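# Fit two printed parts on jig pins, or press CALL

## Task

This is the final kit of the day. Following the drawing, seat the two loose printed parts on their matching pins in the jig. If the kit should not be assembled, do not touch any of its parts, the jig or the drawing. Instead, press the blue CALL button fully down from above with a closed gripper and keep it down for one second. If the kit is assembled, CALL must not be pressed.

## Robot and tools

Robot: two arms, left_arm and right_arm, each with a parallel two-finger gripper. Calibrated base poses in the scene frame: left_arm at (-0.047, +0.247, +0.039) m with quat_wxyz (+1.000, 0, 0, +0.009); right_arm at (+0.004, -0.354, +0.044) m with quat_wxyz (+1.000, 0, 0, -0.014). The arm names do not match the left and right sides of the images.

Frame: every pose in calls and results uses the scene frame. Its origin is at table-top height, halfway between the arms' nominal bases. +z points up, +x points out over the table, and left_arm is on the +y side. On the gripper, the fingers point along its own +z axis and close along its own y axis. end_effector_position is the point between the pads, about 1 cm short of the fingertips. Reported poses can be off by a few centimetres, more so at long reach.

Row format, shared by execute_actions and move: 16 numbers, always for both arms, even when only one arm moves. The first 8 are for left_arm: x, y, z in metres, then the orientation quaternion qw, qx, qy, qz with w first, then opening. The next 8 are the same fields for right_arm. Position and quaternion are absolute targets in the scene frame, not offsets. Opening runs from -1 (closed) to +1 (fully open, 0.094 m) and is also absolute. To hold an arm still, resend the whole pose it reported just before it began resting, with the opening you want. Do not copy a drifted quaternion; repeat the one you intend in every row.

execute_actions(actions, cameras): actions is a list of actions. Each action is a table of up to 15 rows, one row per 1/30 s control step. If a table has fewer than 15 rows, its last row is held for the remaining steps. A target more than 0.6 m from the gripper's current position along any of that gripper's axes gets the action refused for both arms. A malformed action, or a first action that fails this check against the latest reported state, makes the whole call invalid. An empty actions list returns the full state plus images.

move(target, speed, blend, opening_speed, grip_force, blocking, cameras): target is one 16-number row or a list of up to 15 rows, all absolute scene-frame poses. Each gripper travels in a straight line from its Hand target to each pose and turns the shorter way. speed is in m/s, from 0.002 to 4.3, default 0.25, given as one value or one per target. Rotation is capped at twice that value in rad/s. blend, in metres, rounds off intermediate corners; 0 means stop at each one. opening_speed is how fast the opening changes, in units per second on the -1..+1 scale, minimum 0.2. grip_force is a per-pad force cap of roughly 10 to 50 N, one value or one per arm. It stays in effect until changed, and low values close the fingers slowly. With blocking=false the call returns after about 0.5 s while the motion continues, and a new move takes over from the current point. The whole move is capped at 10 s. Paths ignore obstacles and the other arm. Grippers lag behind their paths and can overshoot, especially at speed or with the arm nearly straight. Route around an arm's own base, not close to it.

wait(seconds): 0 to 10 s. Arms keep their last command and any running move continues. stop(): brakes the running move, which needs some stopping distance. zoom_image(camera, region): camera is one of cam_high, cam_over, cam_left_wrist, cam_right_wrist. region is [x0, y0, x1, y1] in pixels of that camera's most recent image, origin at the top left, at most 504 by 504. finished_scene(scene): scene 1, optional. It ends the scene for good.

Cameras: all four images are 672x504.

Results: each arm reports end_effector_position, end_effector_quat_wxyz, Hand target (where the arm is currently being driven), Joint positions (the last value is the finger gap in metres), joint velocities, joint torques (these include gravity and have offsets), grip_measured (on the opening scale, reading up to about 2.5 mm wide when empty), Tool commands, and motor temperatures. move adds a "move:" line giving how it ended: done means within 10 mm and 2 degrees. Other endings include off_target, moving, held and fault. limits=paced means the commanded pose was clipped, and limits=held means steps were withheld. Neither done nor off_target says whether anything is touching. Friction and gravity can leave a gripper a few centimetres from its commanded pose. Each step, the controller limits the commanded orientation to within 40 degrees of the current one, so large turns take several commands. A command of 0 for opening is a real command, not "no change".

Gripping: once the fingers touch, squeeze rises quickly to the force limit. A hard part reads a few hundredths below its true width. Close slowly on fragile parts. To release, command an opening well above grip_measured.

Avoid: dropping parts, letting go of a part while it is moving, or letting anything fall off the table or be left off it. Also avoid fast impacts, hard shoves on fixed or heavy objects, and any contact or squeeze between the two arms, grippers or wrist cameras. Never close a gripper on the other arm's fingers. Holding a load or keeping an arm stretched out heats its motors: MOTOR HOT appears at 85 °C, and at 100 °C the arm goes limp for 30 to 60 s.

Each tool is called after "Emit:" as a command line: name --argument value for each argument, lists and objects as JSON in quotes; but a table of rows of numbers goes row by row, as --pt "numbers of a row", without its own name.

## Session

Emit:
execute_actions --actions '[]'

Scene clock: 0.00 s.
left_arm: end_effector_position=(+0.4311, +0.3705, +0.3585) grip_measured=+1.000 end_effector_quat_wxyz=(+0.565, -0.144, +0.810, +0.060) | right_arm: end_effector_position=(+0.4656, -0.6170, +0.3778) grip_measured=+1.000 end_effector_quat_wxyz=(+0.671, +0.010, +0.722, -0.167)
Joint positions: left_arm=[0.223 1.042 0.821 -0.142 -0.038 -0.085 0.094] | right_arm=[-0.611 1.196 0.755 0.394 -0.383 -0.247 0.094]
Joint velocities: within noise
Joint torques (N m): no reading
Motor temperatures (°C): left_arm=[28 28 27 29 29 26 28] | right_arm=[28 28 30 27 28 28 29]
Heat: left arm: hottest wrist pitch 29 °C; right arm: hottest elbow 30 °C.
Hand target: left_arm +0.4357, +0.3717, +0.3730; +0.575, -0.143, +0.803, +0.060 | right_arm +0.4690, -0.6195, +0.3999; +0.684, +0.004, +0.709, -0.176
Tool commands: left_gripper/opening=+1.0 right_gripper/opening=+1.0

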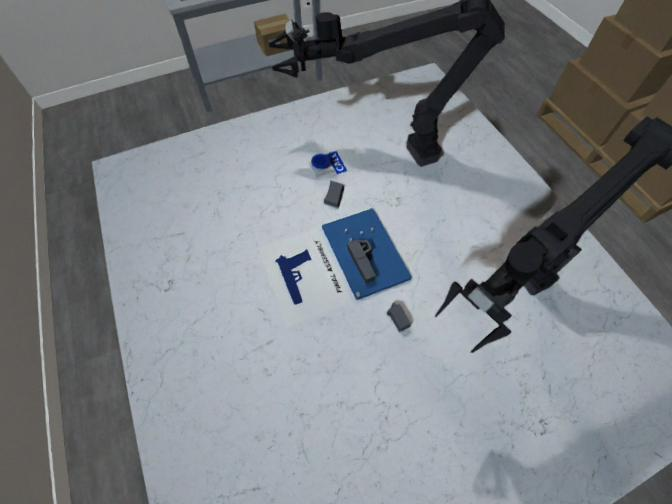

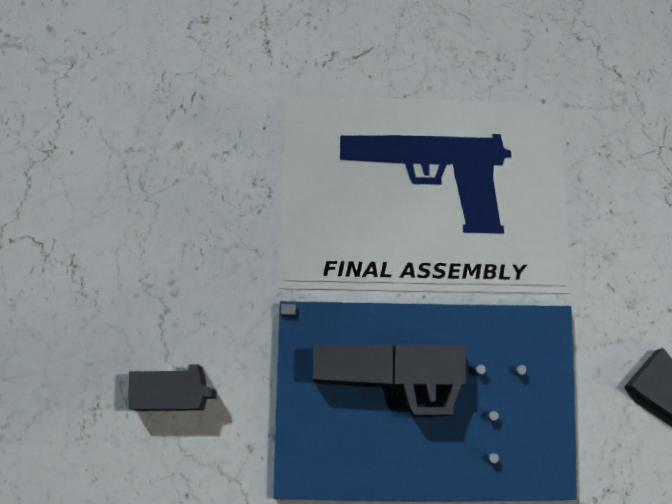

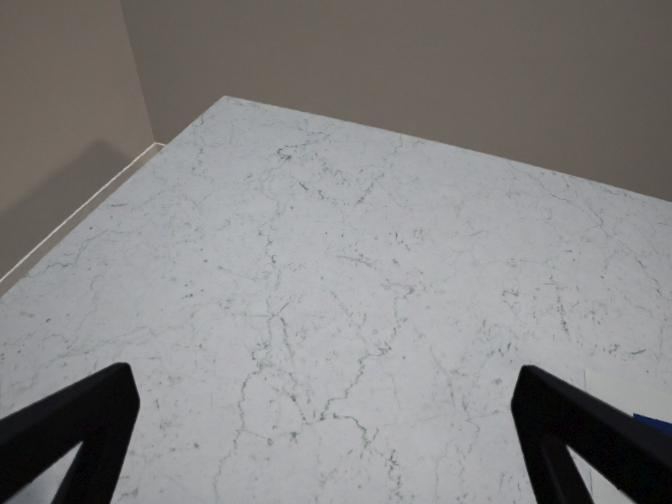

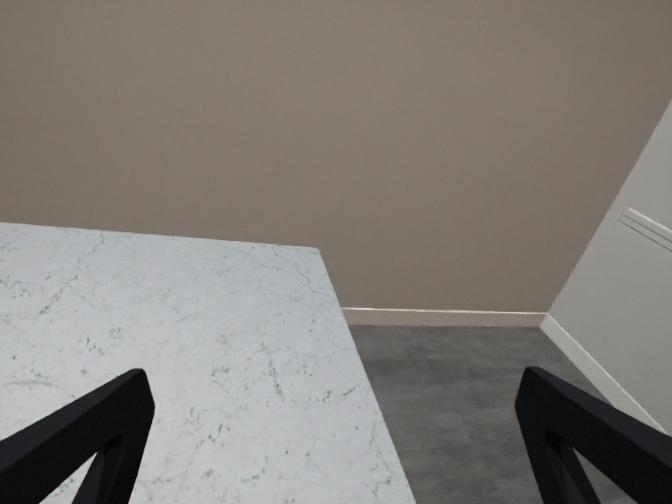

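Emit:
move --target '[0.4357,0.3717,0.373,0.575,-0.143,0.803,0.06,1,0.28,-0.43,0.25,0,0,1,0,-1]' --cameras '["cam_high","cam_right_wrist"]' --speed 0.5

Scene clock: 23.63 s.
left_arm: end_effector_position=(+0.4311, +0.3705, +0.3585) grip_measured=+1.000 end_effector_quat_wxyz=(+0.565, -0.144, +0.810, +0.060) | right_arm: end_effector_position=(+0.2658, -0.4283, +0.2324) grip_measured=-0.986 end_effector_quat_wxyz=(-0.015, -0.004, +1.000, +0.005)
Joint positions: left_arm=[0.223 1.042 0.821 -0.142 -0.038 -0.085 0.094] | right_arm=[-0.248 1.078 0.92 -1.443 -0.002 -0.285 0.001]
Joint torques (N m): left_arm=[0.44 -6.83 11.32 2.56 0.05 0.03] | right_arm=[1.44 -2.02 13.03 -0.14 -0.14 -0.02]
Motor temperatures (°C): left_arm=[28 28 34 29 29 26 28] | right_arm=[28 28 36 28 28 28 29]
Heat: left arm: hottest elbow 34 °C; right arm: hottest elbow 36 °C.
Hand target: left_arm +0.4353, +0.3717, +0.3730; +0.575, -0.143, +0.803, +0.060 | right_arm +0.2794, -0.4299, +0.2497; +0.000, +0.000, +1.000, +0.000
Off the commanded pose: left_arm 0.015 m, 1 deg | right_arm 0.023 m, 2 deg.
move: off_target (left_arm, right_arm)
Images, in order (width x height): cam_high 672x504, cam_right_wrist 672x504.

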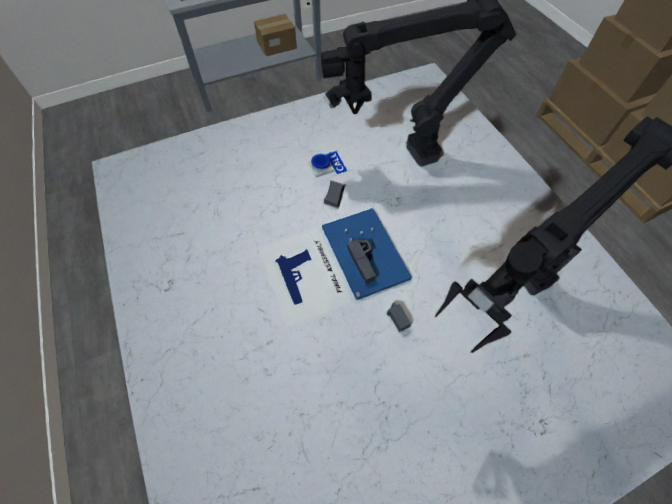

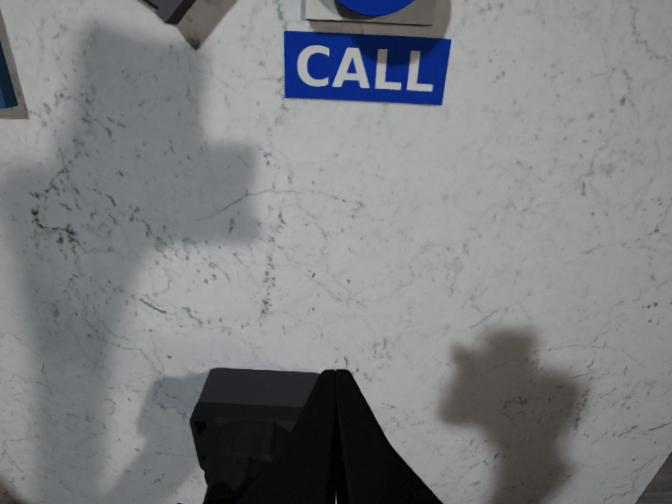

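Emit:
move --target '[0.4357,0.3717,0.373,0.575,-0.143,0.803,0.06,1,0.38,-0.43,0.25,0,0,1,0,-1]' --cameras '["cam_high","cam_right_wrist"]'

Scene clock: 29.13 s.
left_arm: end_effector_position=(+0.4311, +0.3705, +0.3585) grip_measured=+1.000 end_effector_quat_wxyz=(+0.565, -0.144, +0.810, +0.060) | right_arm: end_effector_position=(+0.3601, -0.4286, +0.2347) grip_measured=-0.986 end_effector_quat_wxyz=(-0.023, -0.005, +1.000, +0.006)
Joint positions: left_arm=[0.223 1.042 0.821 -0.142 -0.038 -0.085 0.094] | right_arm=[-0.178 1.34 1.138 -1.417 -0.002 -0.215 0.001]
Joint torques (N m): left_arm=[0.32 -6.42 11.28 2.54 0.04 0.04] | right_arm=[1.38 -5.36 12.86 0.61 -0.13 0.01]
Heat: left arm: hottest elbow 35 °C; right arm: hottest elbow 38 °C.
Hand target: left_arm +0.4353, +0.3717, +0.3730; +0.575, -0.143, +0.803, +0.060 | right_arm +0.3790, -0.4298, +0.2501; +0.000, +0.000, +1.000, +0.000
Off the commanded pose: left_arm 0.015 m, 1 deg | right_arm 0.025 m, 3 deg.
move: off_target (left_arm, right_arm)
Images, in order (width x height): cam_high 672x504, cam_right_wrist 672x504.

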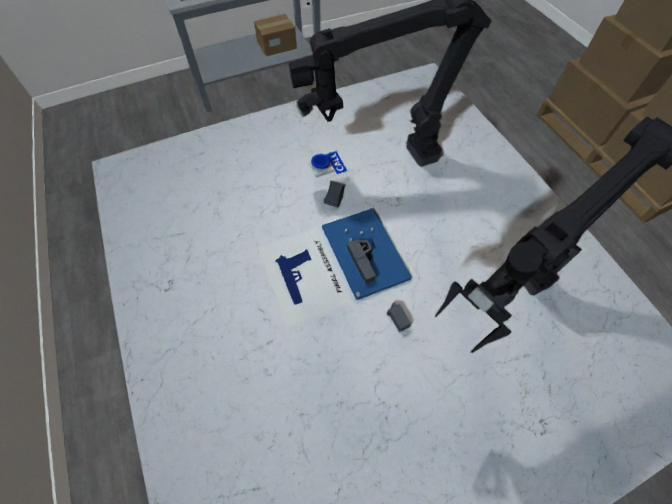

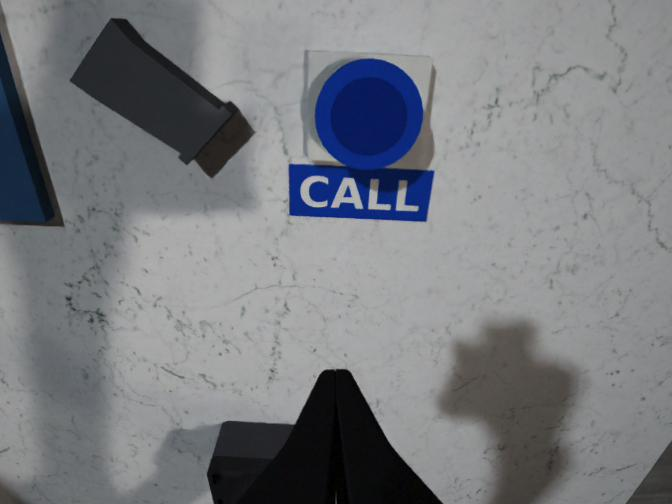

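Emit:
move --target '[0.4357,0.3717,0.373,0.575,-0.143,0.803,0.06,1,0.438,-0.453,0.14,0,0,1,0,-1]' --cameras '["cam_high","cam_right_wrist"]'

Scene clock: 41.93 s.
left_arm: end_effector_position=(+0.4311, +0.3705, +0.3585) grip_measured=+1.000 end_effector_quat_wxyz=(+0.565, -0.144, +0.810, +0.060) | right_arm: end_effector_position=(+0.4288, -0.4466, +0.1366) grip_measured=-0.986 end_effector_quat_wxyz=(-0.013, +0.000, +1.000, +0.004)
Joint positions: left_arm=[0.223 1.042 0.821 -0.142 -0.038 -0.085 0.094] | right_arm=[-0.186 1.592 1.138 -1.143 -0.002 -0.215 0.001]
Joint torques (N m): left_arm=[0.38 -6.71 11.26 2.59 0.03 0.04] | right_arm=[-0.15 -8.7 9.24 1.02 -0.09 -0.25]
Motor temperatures (°C): left_arm=[28 29 37 29 29 26 28] | right_arm=[28 29 41 27 28 28 30]
Heat: left arm: hottest elbow 37 °C; right arm: hottest elbow 41 °C.
Hand target: left_arm +0.4353, +0.3717, +0.3730; +0.575, -0.143, +0.803, +0.060 | right_arm +0.4378, -0.4529, +0.1402; +0.000, +0.000, +1.000, +0.000
Off the commanded pose: left_arm 0.015 m, 1 deg | right_arm 0.012 m, 1 deg.
move: off_target (left_arm, right_arm)
Images, in order (width x height): cam_high 672x504, cam_right_wrist 672x504.

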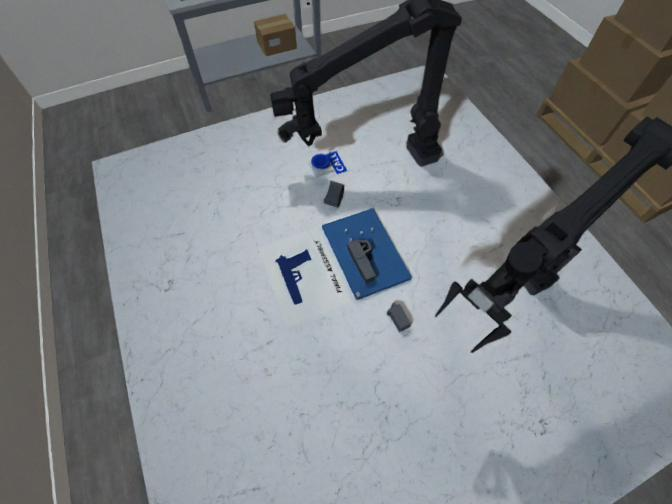

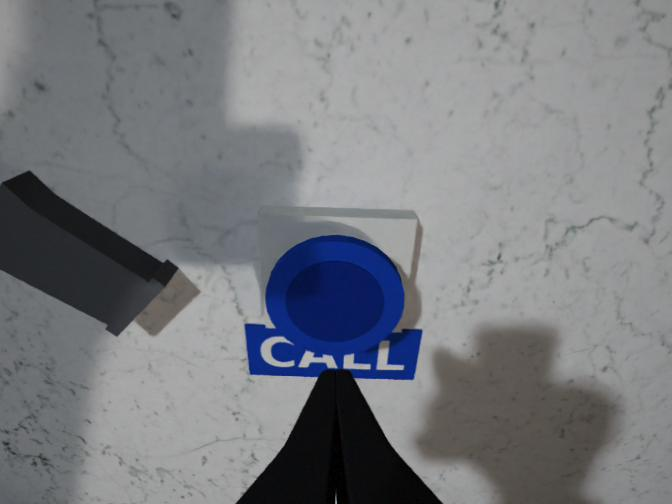

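Emit:
move --target '[0.4357,0.3717,0.373,0.575,-0.143,0.803,0.06,1,0.434,-0.455,0.105,0,0,1,0,-1]' --cameras '["cam_high","cam_right_wrist"]'

Scene clock: 50.63 s.
left_arm: end_effector_position=(+0.4311, +0.3705, +0.3585) grip_measured=+1.000 end_effector_quat_wxyz=(+0.565, -0.144, +0.810, +0.060) | right_arm: end_effector_position=(+0.4289, -0.4494, +0.1067) grip_measured=-0.986 end_effector_quat_wxyz=(-0.006, +0.003, +1.000, +0.002)
Joint positions: left_arm=[0.223 1.042 0.821 -0.142 -0.038 -0.085 0.094] | right_arm=[-0.192 1.624 1.089 -1.048 -0.002 -0.215 0.001]
Joint torques (N m): left_arm=[0.56 -6.59 11.29 2.61 0.06 0.04] | right_arm=[-0.21 -8.41 8.12 1.05 -0.1 -0.32]
Heat: left arm: hottest elbow 38 °C; right arm: hottest elbow 41 °C.
Hand target: left_arm +0.4353, +0.3717, +0.3730; +0.575, -0.143, +0.803, +0.060 | right_arm +0.4338, -0.4550, +0.1051; +0.000, +0.000, +1.000, +0.000
Off the commanded pose: left_arm 0.015 m, 1 deg | right_arm 0.008 m, 1 deg.
move: off_target (left_arm)
Images, in order (width x height): cam_high 672x504, cam_right_wrist 672x504.

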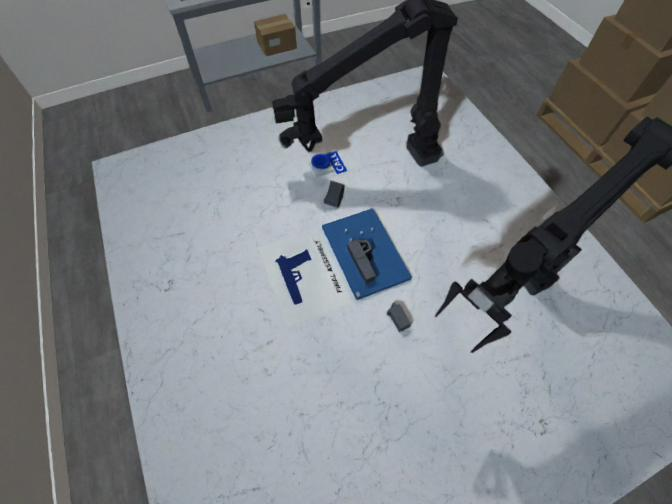

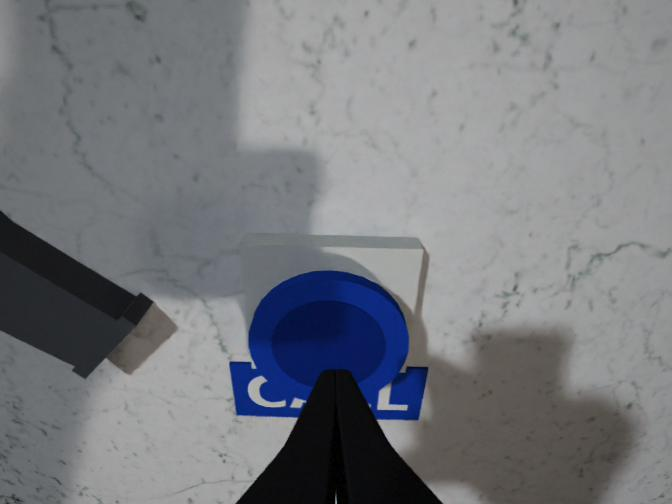

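Emit:
move --target '[0.4357,0.3717,0.373,0.575,-0.143,0.803,0.06,1,0.433,-0.451,0.08,0,0,1,0,-1]' --cameras '["cam_right_wrist"]' --speed 0.05

Scene clock: 59.33 s.
left_arm: end_effector_position=(+0.4311, +0.3705, +0.3585) grip_measured=+1.000 end_effector_quat_wxyz=(+0.565, -0.144, +0.810, +0.060) | right_arm: end_effector_position=(+0.4284, -0.4493, +0.0836) grip_measured=-0.986 end_effector_quat_wxyz=(-0.003, +0.003, +1.000, +0.002)
Joint positions: left_arm=[0.223 1.042 0.821 -0.142 -0.038 -0.085 0.094] | right_arm=[-0.192 1.653 1.056 -0.98 -0.002 -0.215 0.001]
Joint torques (N m): left_arm=[0.15 -6.53 11.23 2.59 0.05 0] | right_arm=[0.62 -8.29 7.62 0.98 -0.1 -0.23]
Heat: left arm: hottest elbow 38 °C; right arm: hottest elbow 40 °C.
Hand target: left_arm +0.4353, +0.3717, +0.3730; +0.575, -0.143, +0.803, +0.060 | right_arm +0.4329, -0.4510, +0.0800; +0.000, +0.000, +1.000, +0.000
Off the commanded pose: left_arm 0.015 m, 1 deg | right_arm 0.006 m, 1 deg.
move: off_target (left_arm)
Images, in order (width x height): cam_right_wrist 672x504.

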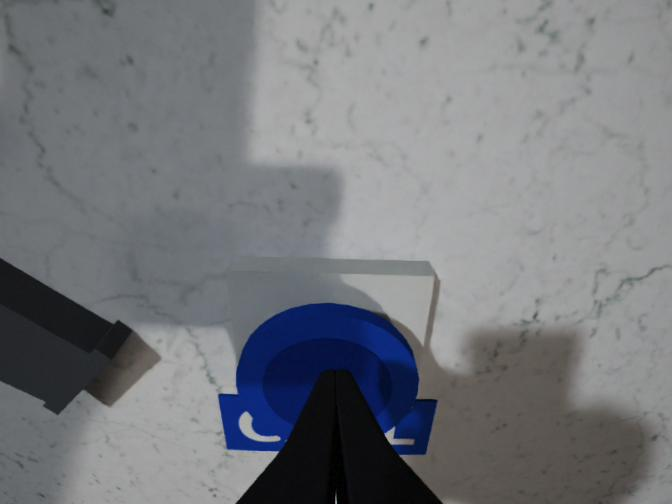

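Emit:
move --target '[0.4357,0.3717,0.373,0.575,-0.143,0.803,0.06,1,0.423,-0.448,0.058,0,0,1,0,-1]' --cameras '["cam_right_wrist"]' --speed 0.04

Scene clock: 65.70 s.
left_arm: end_effector_position=(+0.4311, +0.3705, +0.3585) grip_measured=+1.000 end_effector_quat_wxyz=(+0.565, -0.144, +0.810, +0.060) | right_arm: end_effector_position=(+0.4192, -0.4472, +0.0625) grip_measured=-0.986 end_effector_quat_wxyz=(-0.002, +0.003, +1.000, +0.001)
Joint positions: left_arm=[0.223 1.042 0.821 -0.142 -0.038 -0.085 0.094] | right_arm=[-0.192 1.665 1.003 -0.913 -0.002 -0.215 0.001]
Joint torques (N m): left_arm=[0.21 -6.53 11.15 2.69 0.08 0.03] | right_arm=[0.79 -8 7.21 1.06 -0.1 -0.21]
Heat: left arm: hottest elbow 39 °C; right arm: hottest elbow 39 °C.
Hand target: left_arm +0.4353, +0.3717, +0.3730; +0.575, -0.143, +0.803, +0.060 | right_arm +0.4229, -0.4480, +0.0580; +0.000, +0.000, +1.000, +0.000
Off the commanded pose: left_arm 0.015 m, 1 deg | right_arm 0.006 m, 0 deg.
move: off_target (left_arm)
Images, in order (width x height): cam_right_wrist 672x504.

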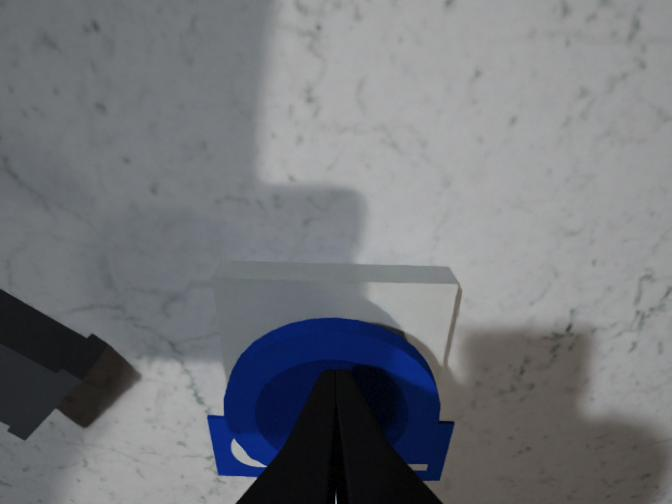

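Emit:
move --pt "0.4357 0.3717 0.373 0.575 -0.143 0.803 0.06 1 0.407 -0.446 0.058 0 0 1 0 -1" --pt "0.4357 0.3717 0.373 0.575 -0.143 0.803 0.06 1 0.407 -0.446 0.045 0 0 1 0 -1" --cameras '["cam_right_wrist"]' --speed 0.04 --blend 0.003

Scene clock: 73.63 s.
left_arm: end_effector_position=(+0.4311, +0.3705, +0.3585) grip_measured=+1.000 end_effector_quat_wxyz=(+0.565, -0.144, +0.810, +0.060) | right_arm: end_effector_position=(+0.4019, -0.4433, +0.0463) grip_measured=-0.986 end_effector_quat_wxyz=(-0.010, +0.003, +1.000, +0.003)
Joint positions: left_arm=[0.223 1.042 0.821 -0.142 -0.038 -0.085 0.094] | right_arm=[-0.192 1.665 0.948 -0.875 -0.002 -0.215 0.001]
Joint torques (N m): left_arm=[0.26 -6.65 11.26 2.59 0.06 0.04] | right_arm=[0.38 -8.41 6.53 1.4 -0.1 -0.25]
Heat: left arm: hottest elbow 39 °C; right arm: hottest elbow 39 °C.
Hand target: left_arm +0.4353, +0.3717, +0.3730; +0.575, -0.143, +0.803, +0.060 | right_arm +0.4069, -0.4460, +0.0451; +0.000, +0.000, +1.000, +0.000
Off the commanded pose: left_arm 0.015 m, 1 deg | right_arm 0.006 m, 1 deg.
move: off_target (left_arm)
Images, in order (width x height): cam_right_wrist 672x504.

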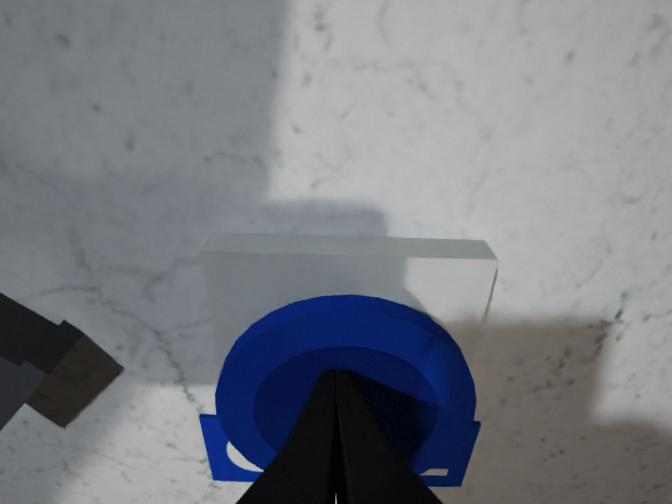

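Emit:
move --pt "0.4357 0.3717 0.373 0.575 -0.143 0.803 0.06 1 0.397 -0.449 0.045 0 0 1 0 -1" --pt "0.4357 0.3717 0.373 0.575 -0.143 0.803 0.06 1 0.397 -0.449 0.033 0 0 1 0 -1" --cameras '["cam_right_wrist","cam_high"]' --speed 0.04 --blend 0.003

Scene clock: 81.63 s.
left_arm: end_effector_position=(+0.4311, +0.3705, +0.3585) grip_measured=+1.000 end_effector_quat_wxyz=(+0.565, -0.144, +0.810, +0.060) | right_arm: end_effector_position=(+0.4011, -0.4439, +0.0421) grip_measured=-0.986 end_effector_quat_wxyz=(+0.002, +0.001, +1.000, +0.001)
Joint positions: left_arm=[0.223 1.042 0.821 -0.142 -0.038 -0.085 0.094] | right_arm=[-0.194 1.658 0.923 -0.832 -0.002 -0.22 0.001]
Joint torques (N m): left_arm=[0.67 -7.12 11.23 2.56 0.06 0.02] | right_arm=[-0.56 -7.47 5.44 1.5 -0.07 -0.32]
Heat: left arm: hottest elbow 40 °C; right arm: hottest elbow 38 °C.
Hand target: left_arm +0.4353, +0.3717, +0.3730; +0.575, -0.143, +0.803, +0.060 | right_arm +0.3967, -0.4488, +0.0332; +0.000, +0.000, +1.000, +0.000
Off the commanded pose: left_arm 0.015 m, 1 deg | right_arm 0.011 m, 0 deg.
move: off_target (left_arm, right_arm)
Images, in order (width x height): cam_high 672x504, cam_right_wrist 672x504.

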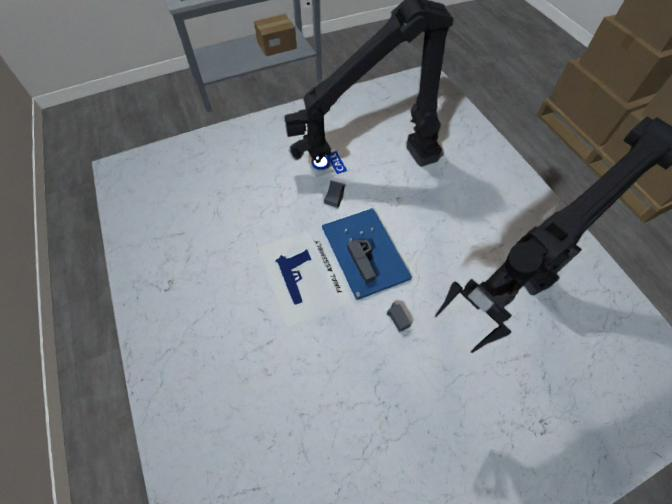

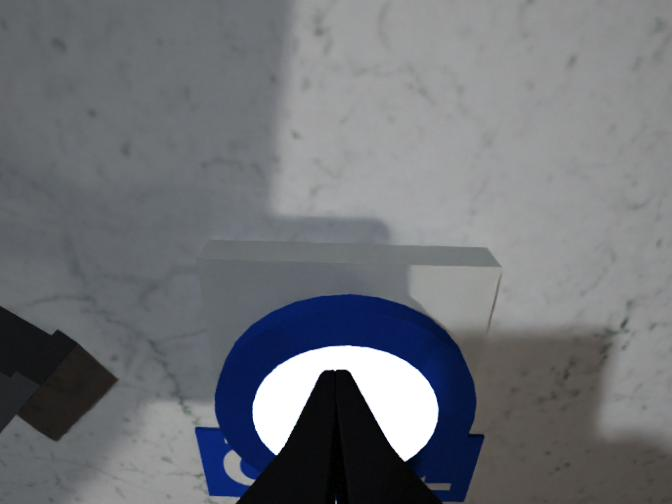

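Emit:
move --target '[0.4357,0.3717,0.373,0.575,-0.143,0.803,0.06,1,0.399,-0.447,0.024,0,0,1,0,-1]' --cameras '["cam_right_wrist"]' --speed 0.04

Emit:
wait --seconds 1

Scene clock: 86.60 s.
left_arm: end_effector_position=(+0.4311, +0.3705, +0.3585) grip_measured=+1.000 end_effector_quat_wxyz=(+0.565, -0.144, +0.810, +0.060) | right_arm: end_effector_position=(+0.4011, -0.4439, +0.0417) grip_measured=-0.986 end_effector_quat_wxyz=(+0.003, +0.001, +1.000, +0.000)
Joint positions: left_arm=[0.223 1.042 0.821 -0.142 -0.038 -0.085 0.094] | right_arm=[-0.194 1.658 0.922 -0.83 -0.002 -0.22 0.001]
Joint torques (N m): left_arm=[0.21 -6.36 11.22 2.59 0.02 0.02] | right_arm=[-0.03 -6.07 5.2 2.36 -0.08 -0.27]
Heat: left arm: hottest elbow 40 °C; right arm: hottest elbow 38 °C.
Hand target: left_arm +0.4353, +0.3717, +0.3730; +0.575, -0.143, +0.803, +0.060 | right_arm +0.3983, -0.4467, +0.0248; +0.000, +0.000, +1.000, +0.000
Off the commanded pose: left_arm 0.015 m, 1 deg | right_arm 0.018 m, 0 deg.
move: off_target (left_arm, right_arm)
Images, in order (width x height): cam_right_wrist 672x504.

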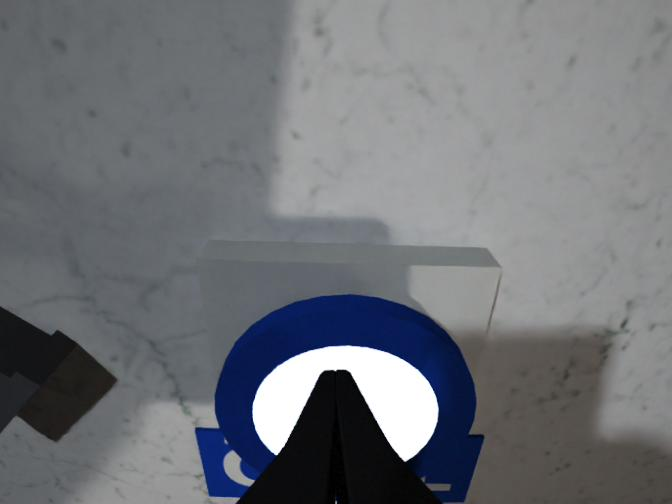

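Scene clock: 87.60 s.
left_arm: end_effector_position=(+0.4311, +0.3705, +0.3585) grip_measured=+1.000 end_effector_quat_wxyz=(+0.565, -0.144, +0.810, +0.060) | right_arm: end_effector_position=(+0.4011, -0.4439, +0.0417) grip_measured=-0.986 end_effector_quat_wxyz=(+0.003, +0.001, +1.000, +0.000)
Joint positions: left_arm=[0.223 1.042 0.821 -0.142 -0.038 -0.085 0.094] | right_arm=[-0.194 1.658 0.922 -0.83 -0.002 -0.22 0.001]
Joint torques (N m): left_arm=[0.44 -6.65 11.3 2.58 0.05 0.03] | right_arm=[-0.03 -6.07 5.18 2.4 -0.08 -0.27]
Heat: left arm: hottest elbow 40 °C; right arm: hottest elbow 38 °C.
Hand target: left_arm +0.4353, +0.3717, +0.3730; +0.575, -0.143, +0.803, +0.060 | right_arm +0.3983, -0.4467, +0.0248; +0.000, +0.000, +1.000, +0.000
Tool commands: left_gripper/opening=+1.0 right_gripper/opening=-1.0
Off the commanded pose: left_arm 0.015 m, 1 deg | right_arm 0.018 m, 0 deg.
wait: 1.00 s; at rest by 0.17 s

Bottomed out and held. Lift off.

Emit:
move --target '[0.4357,0.3717,0.373,0.575,-0.143,0.803,0.06,1,0.405,-0.447,0.12,0,0,1,0,-1]' --cameras '["cam_right_wrist"]' --speed 0.1

Scene clock: 92.00 s.
left_arm: end_effector_position=(+0.4311, +0.3705, +0.3585) grip_measured=+1.000 end_effector_quat_wxyz=(+0.565, -0.144, +0.810, +0.060) | right_arm: end_effector_position=(+0.3879, -0.4410, +0.0993) grip_measured=-0.986 end_effector_quat_wxyz=(-0.024, +0.001, +1.000, +0.006)
Joint positions: left_arm=[0.223 1.042 0.821 -0.142 -0.038 -0.085 0.094] | right_arm=[-0.194 1.558 0.984 -1.046 -0.002 -0.22 0.001]
Joint torques (N m): left_arm=[0.32 -6.59 11.17 2.59 0.05 0.03] | right_arm=[0.21 -9.17 10.84 -0.21 -0.08 -0.23]
Heat: left arm: hottest elbow 41 °C; right arm: hottest elbow 37 °C.
Hand target: left_arm +0.4353, +0.3717, +0.3730; +0.575, -0.143, +0.803, +0.060 | right_arm +0.4043, -0.4468, +0.1200; +0.000, +0.000, +1.000, +0.000
Off the commanded pose: left_arm 0.015 m, 1 deg | right_arm 0.028 m, 3 deg.
move: off_target (left_arm, right_arm)
Images, in order (width x height): cam_right_wrist 672x504.

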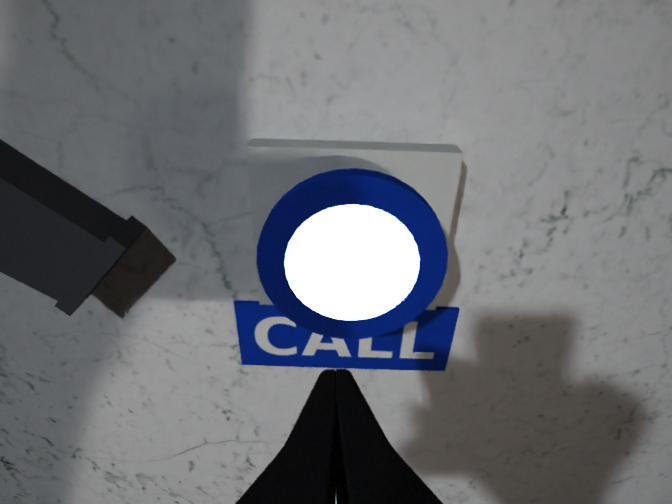

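Light stays latched: call registered.

Emit:
finished_scene

The scene is finished: the task was done.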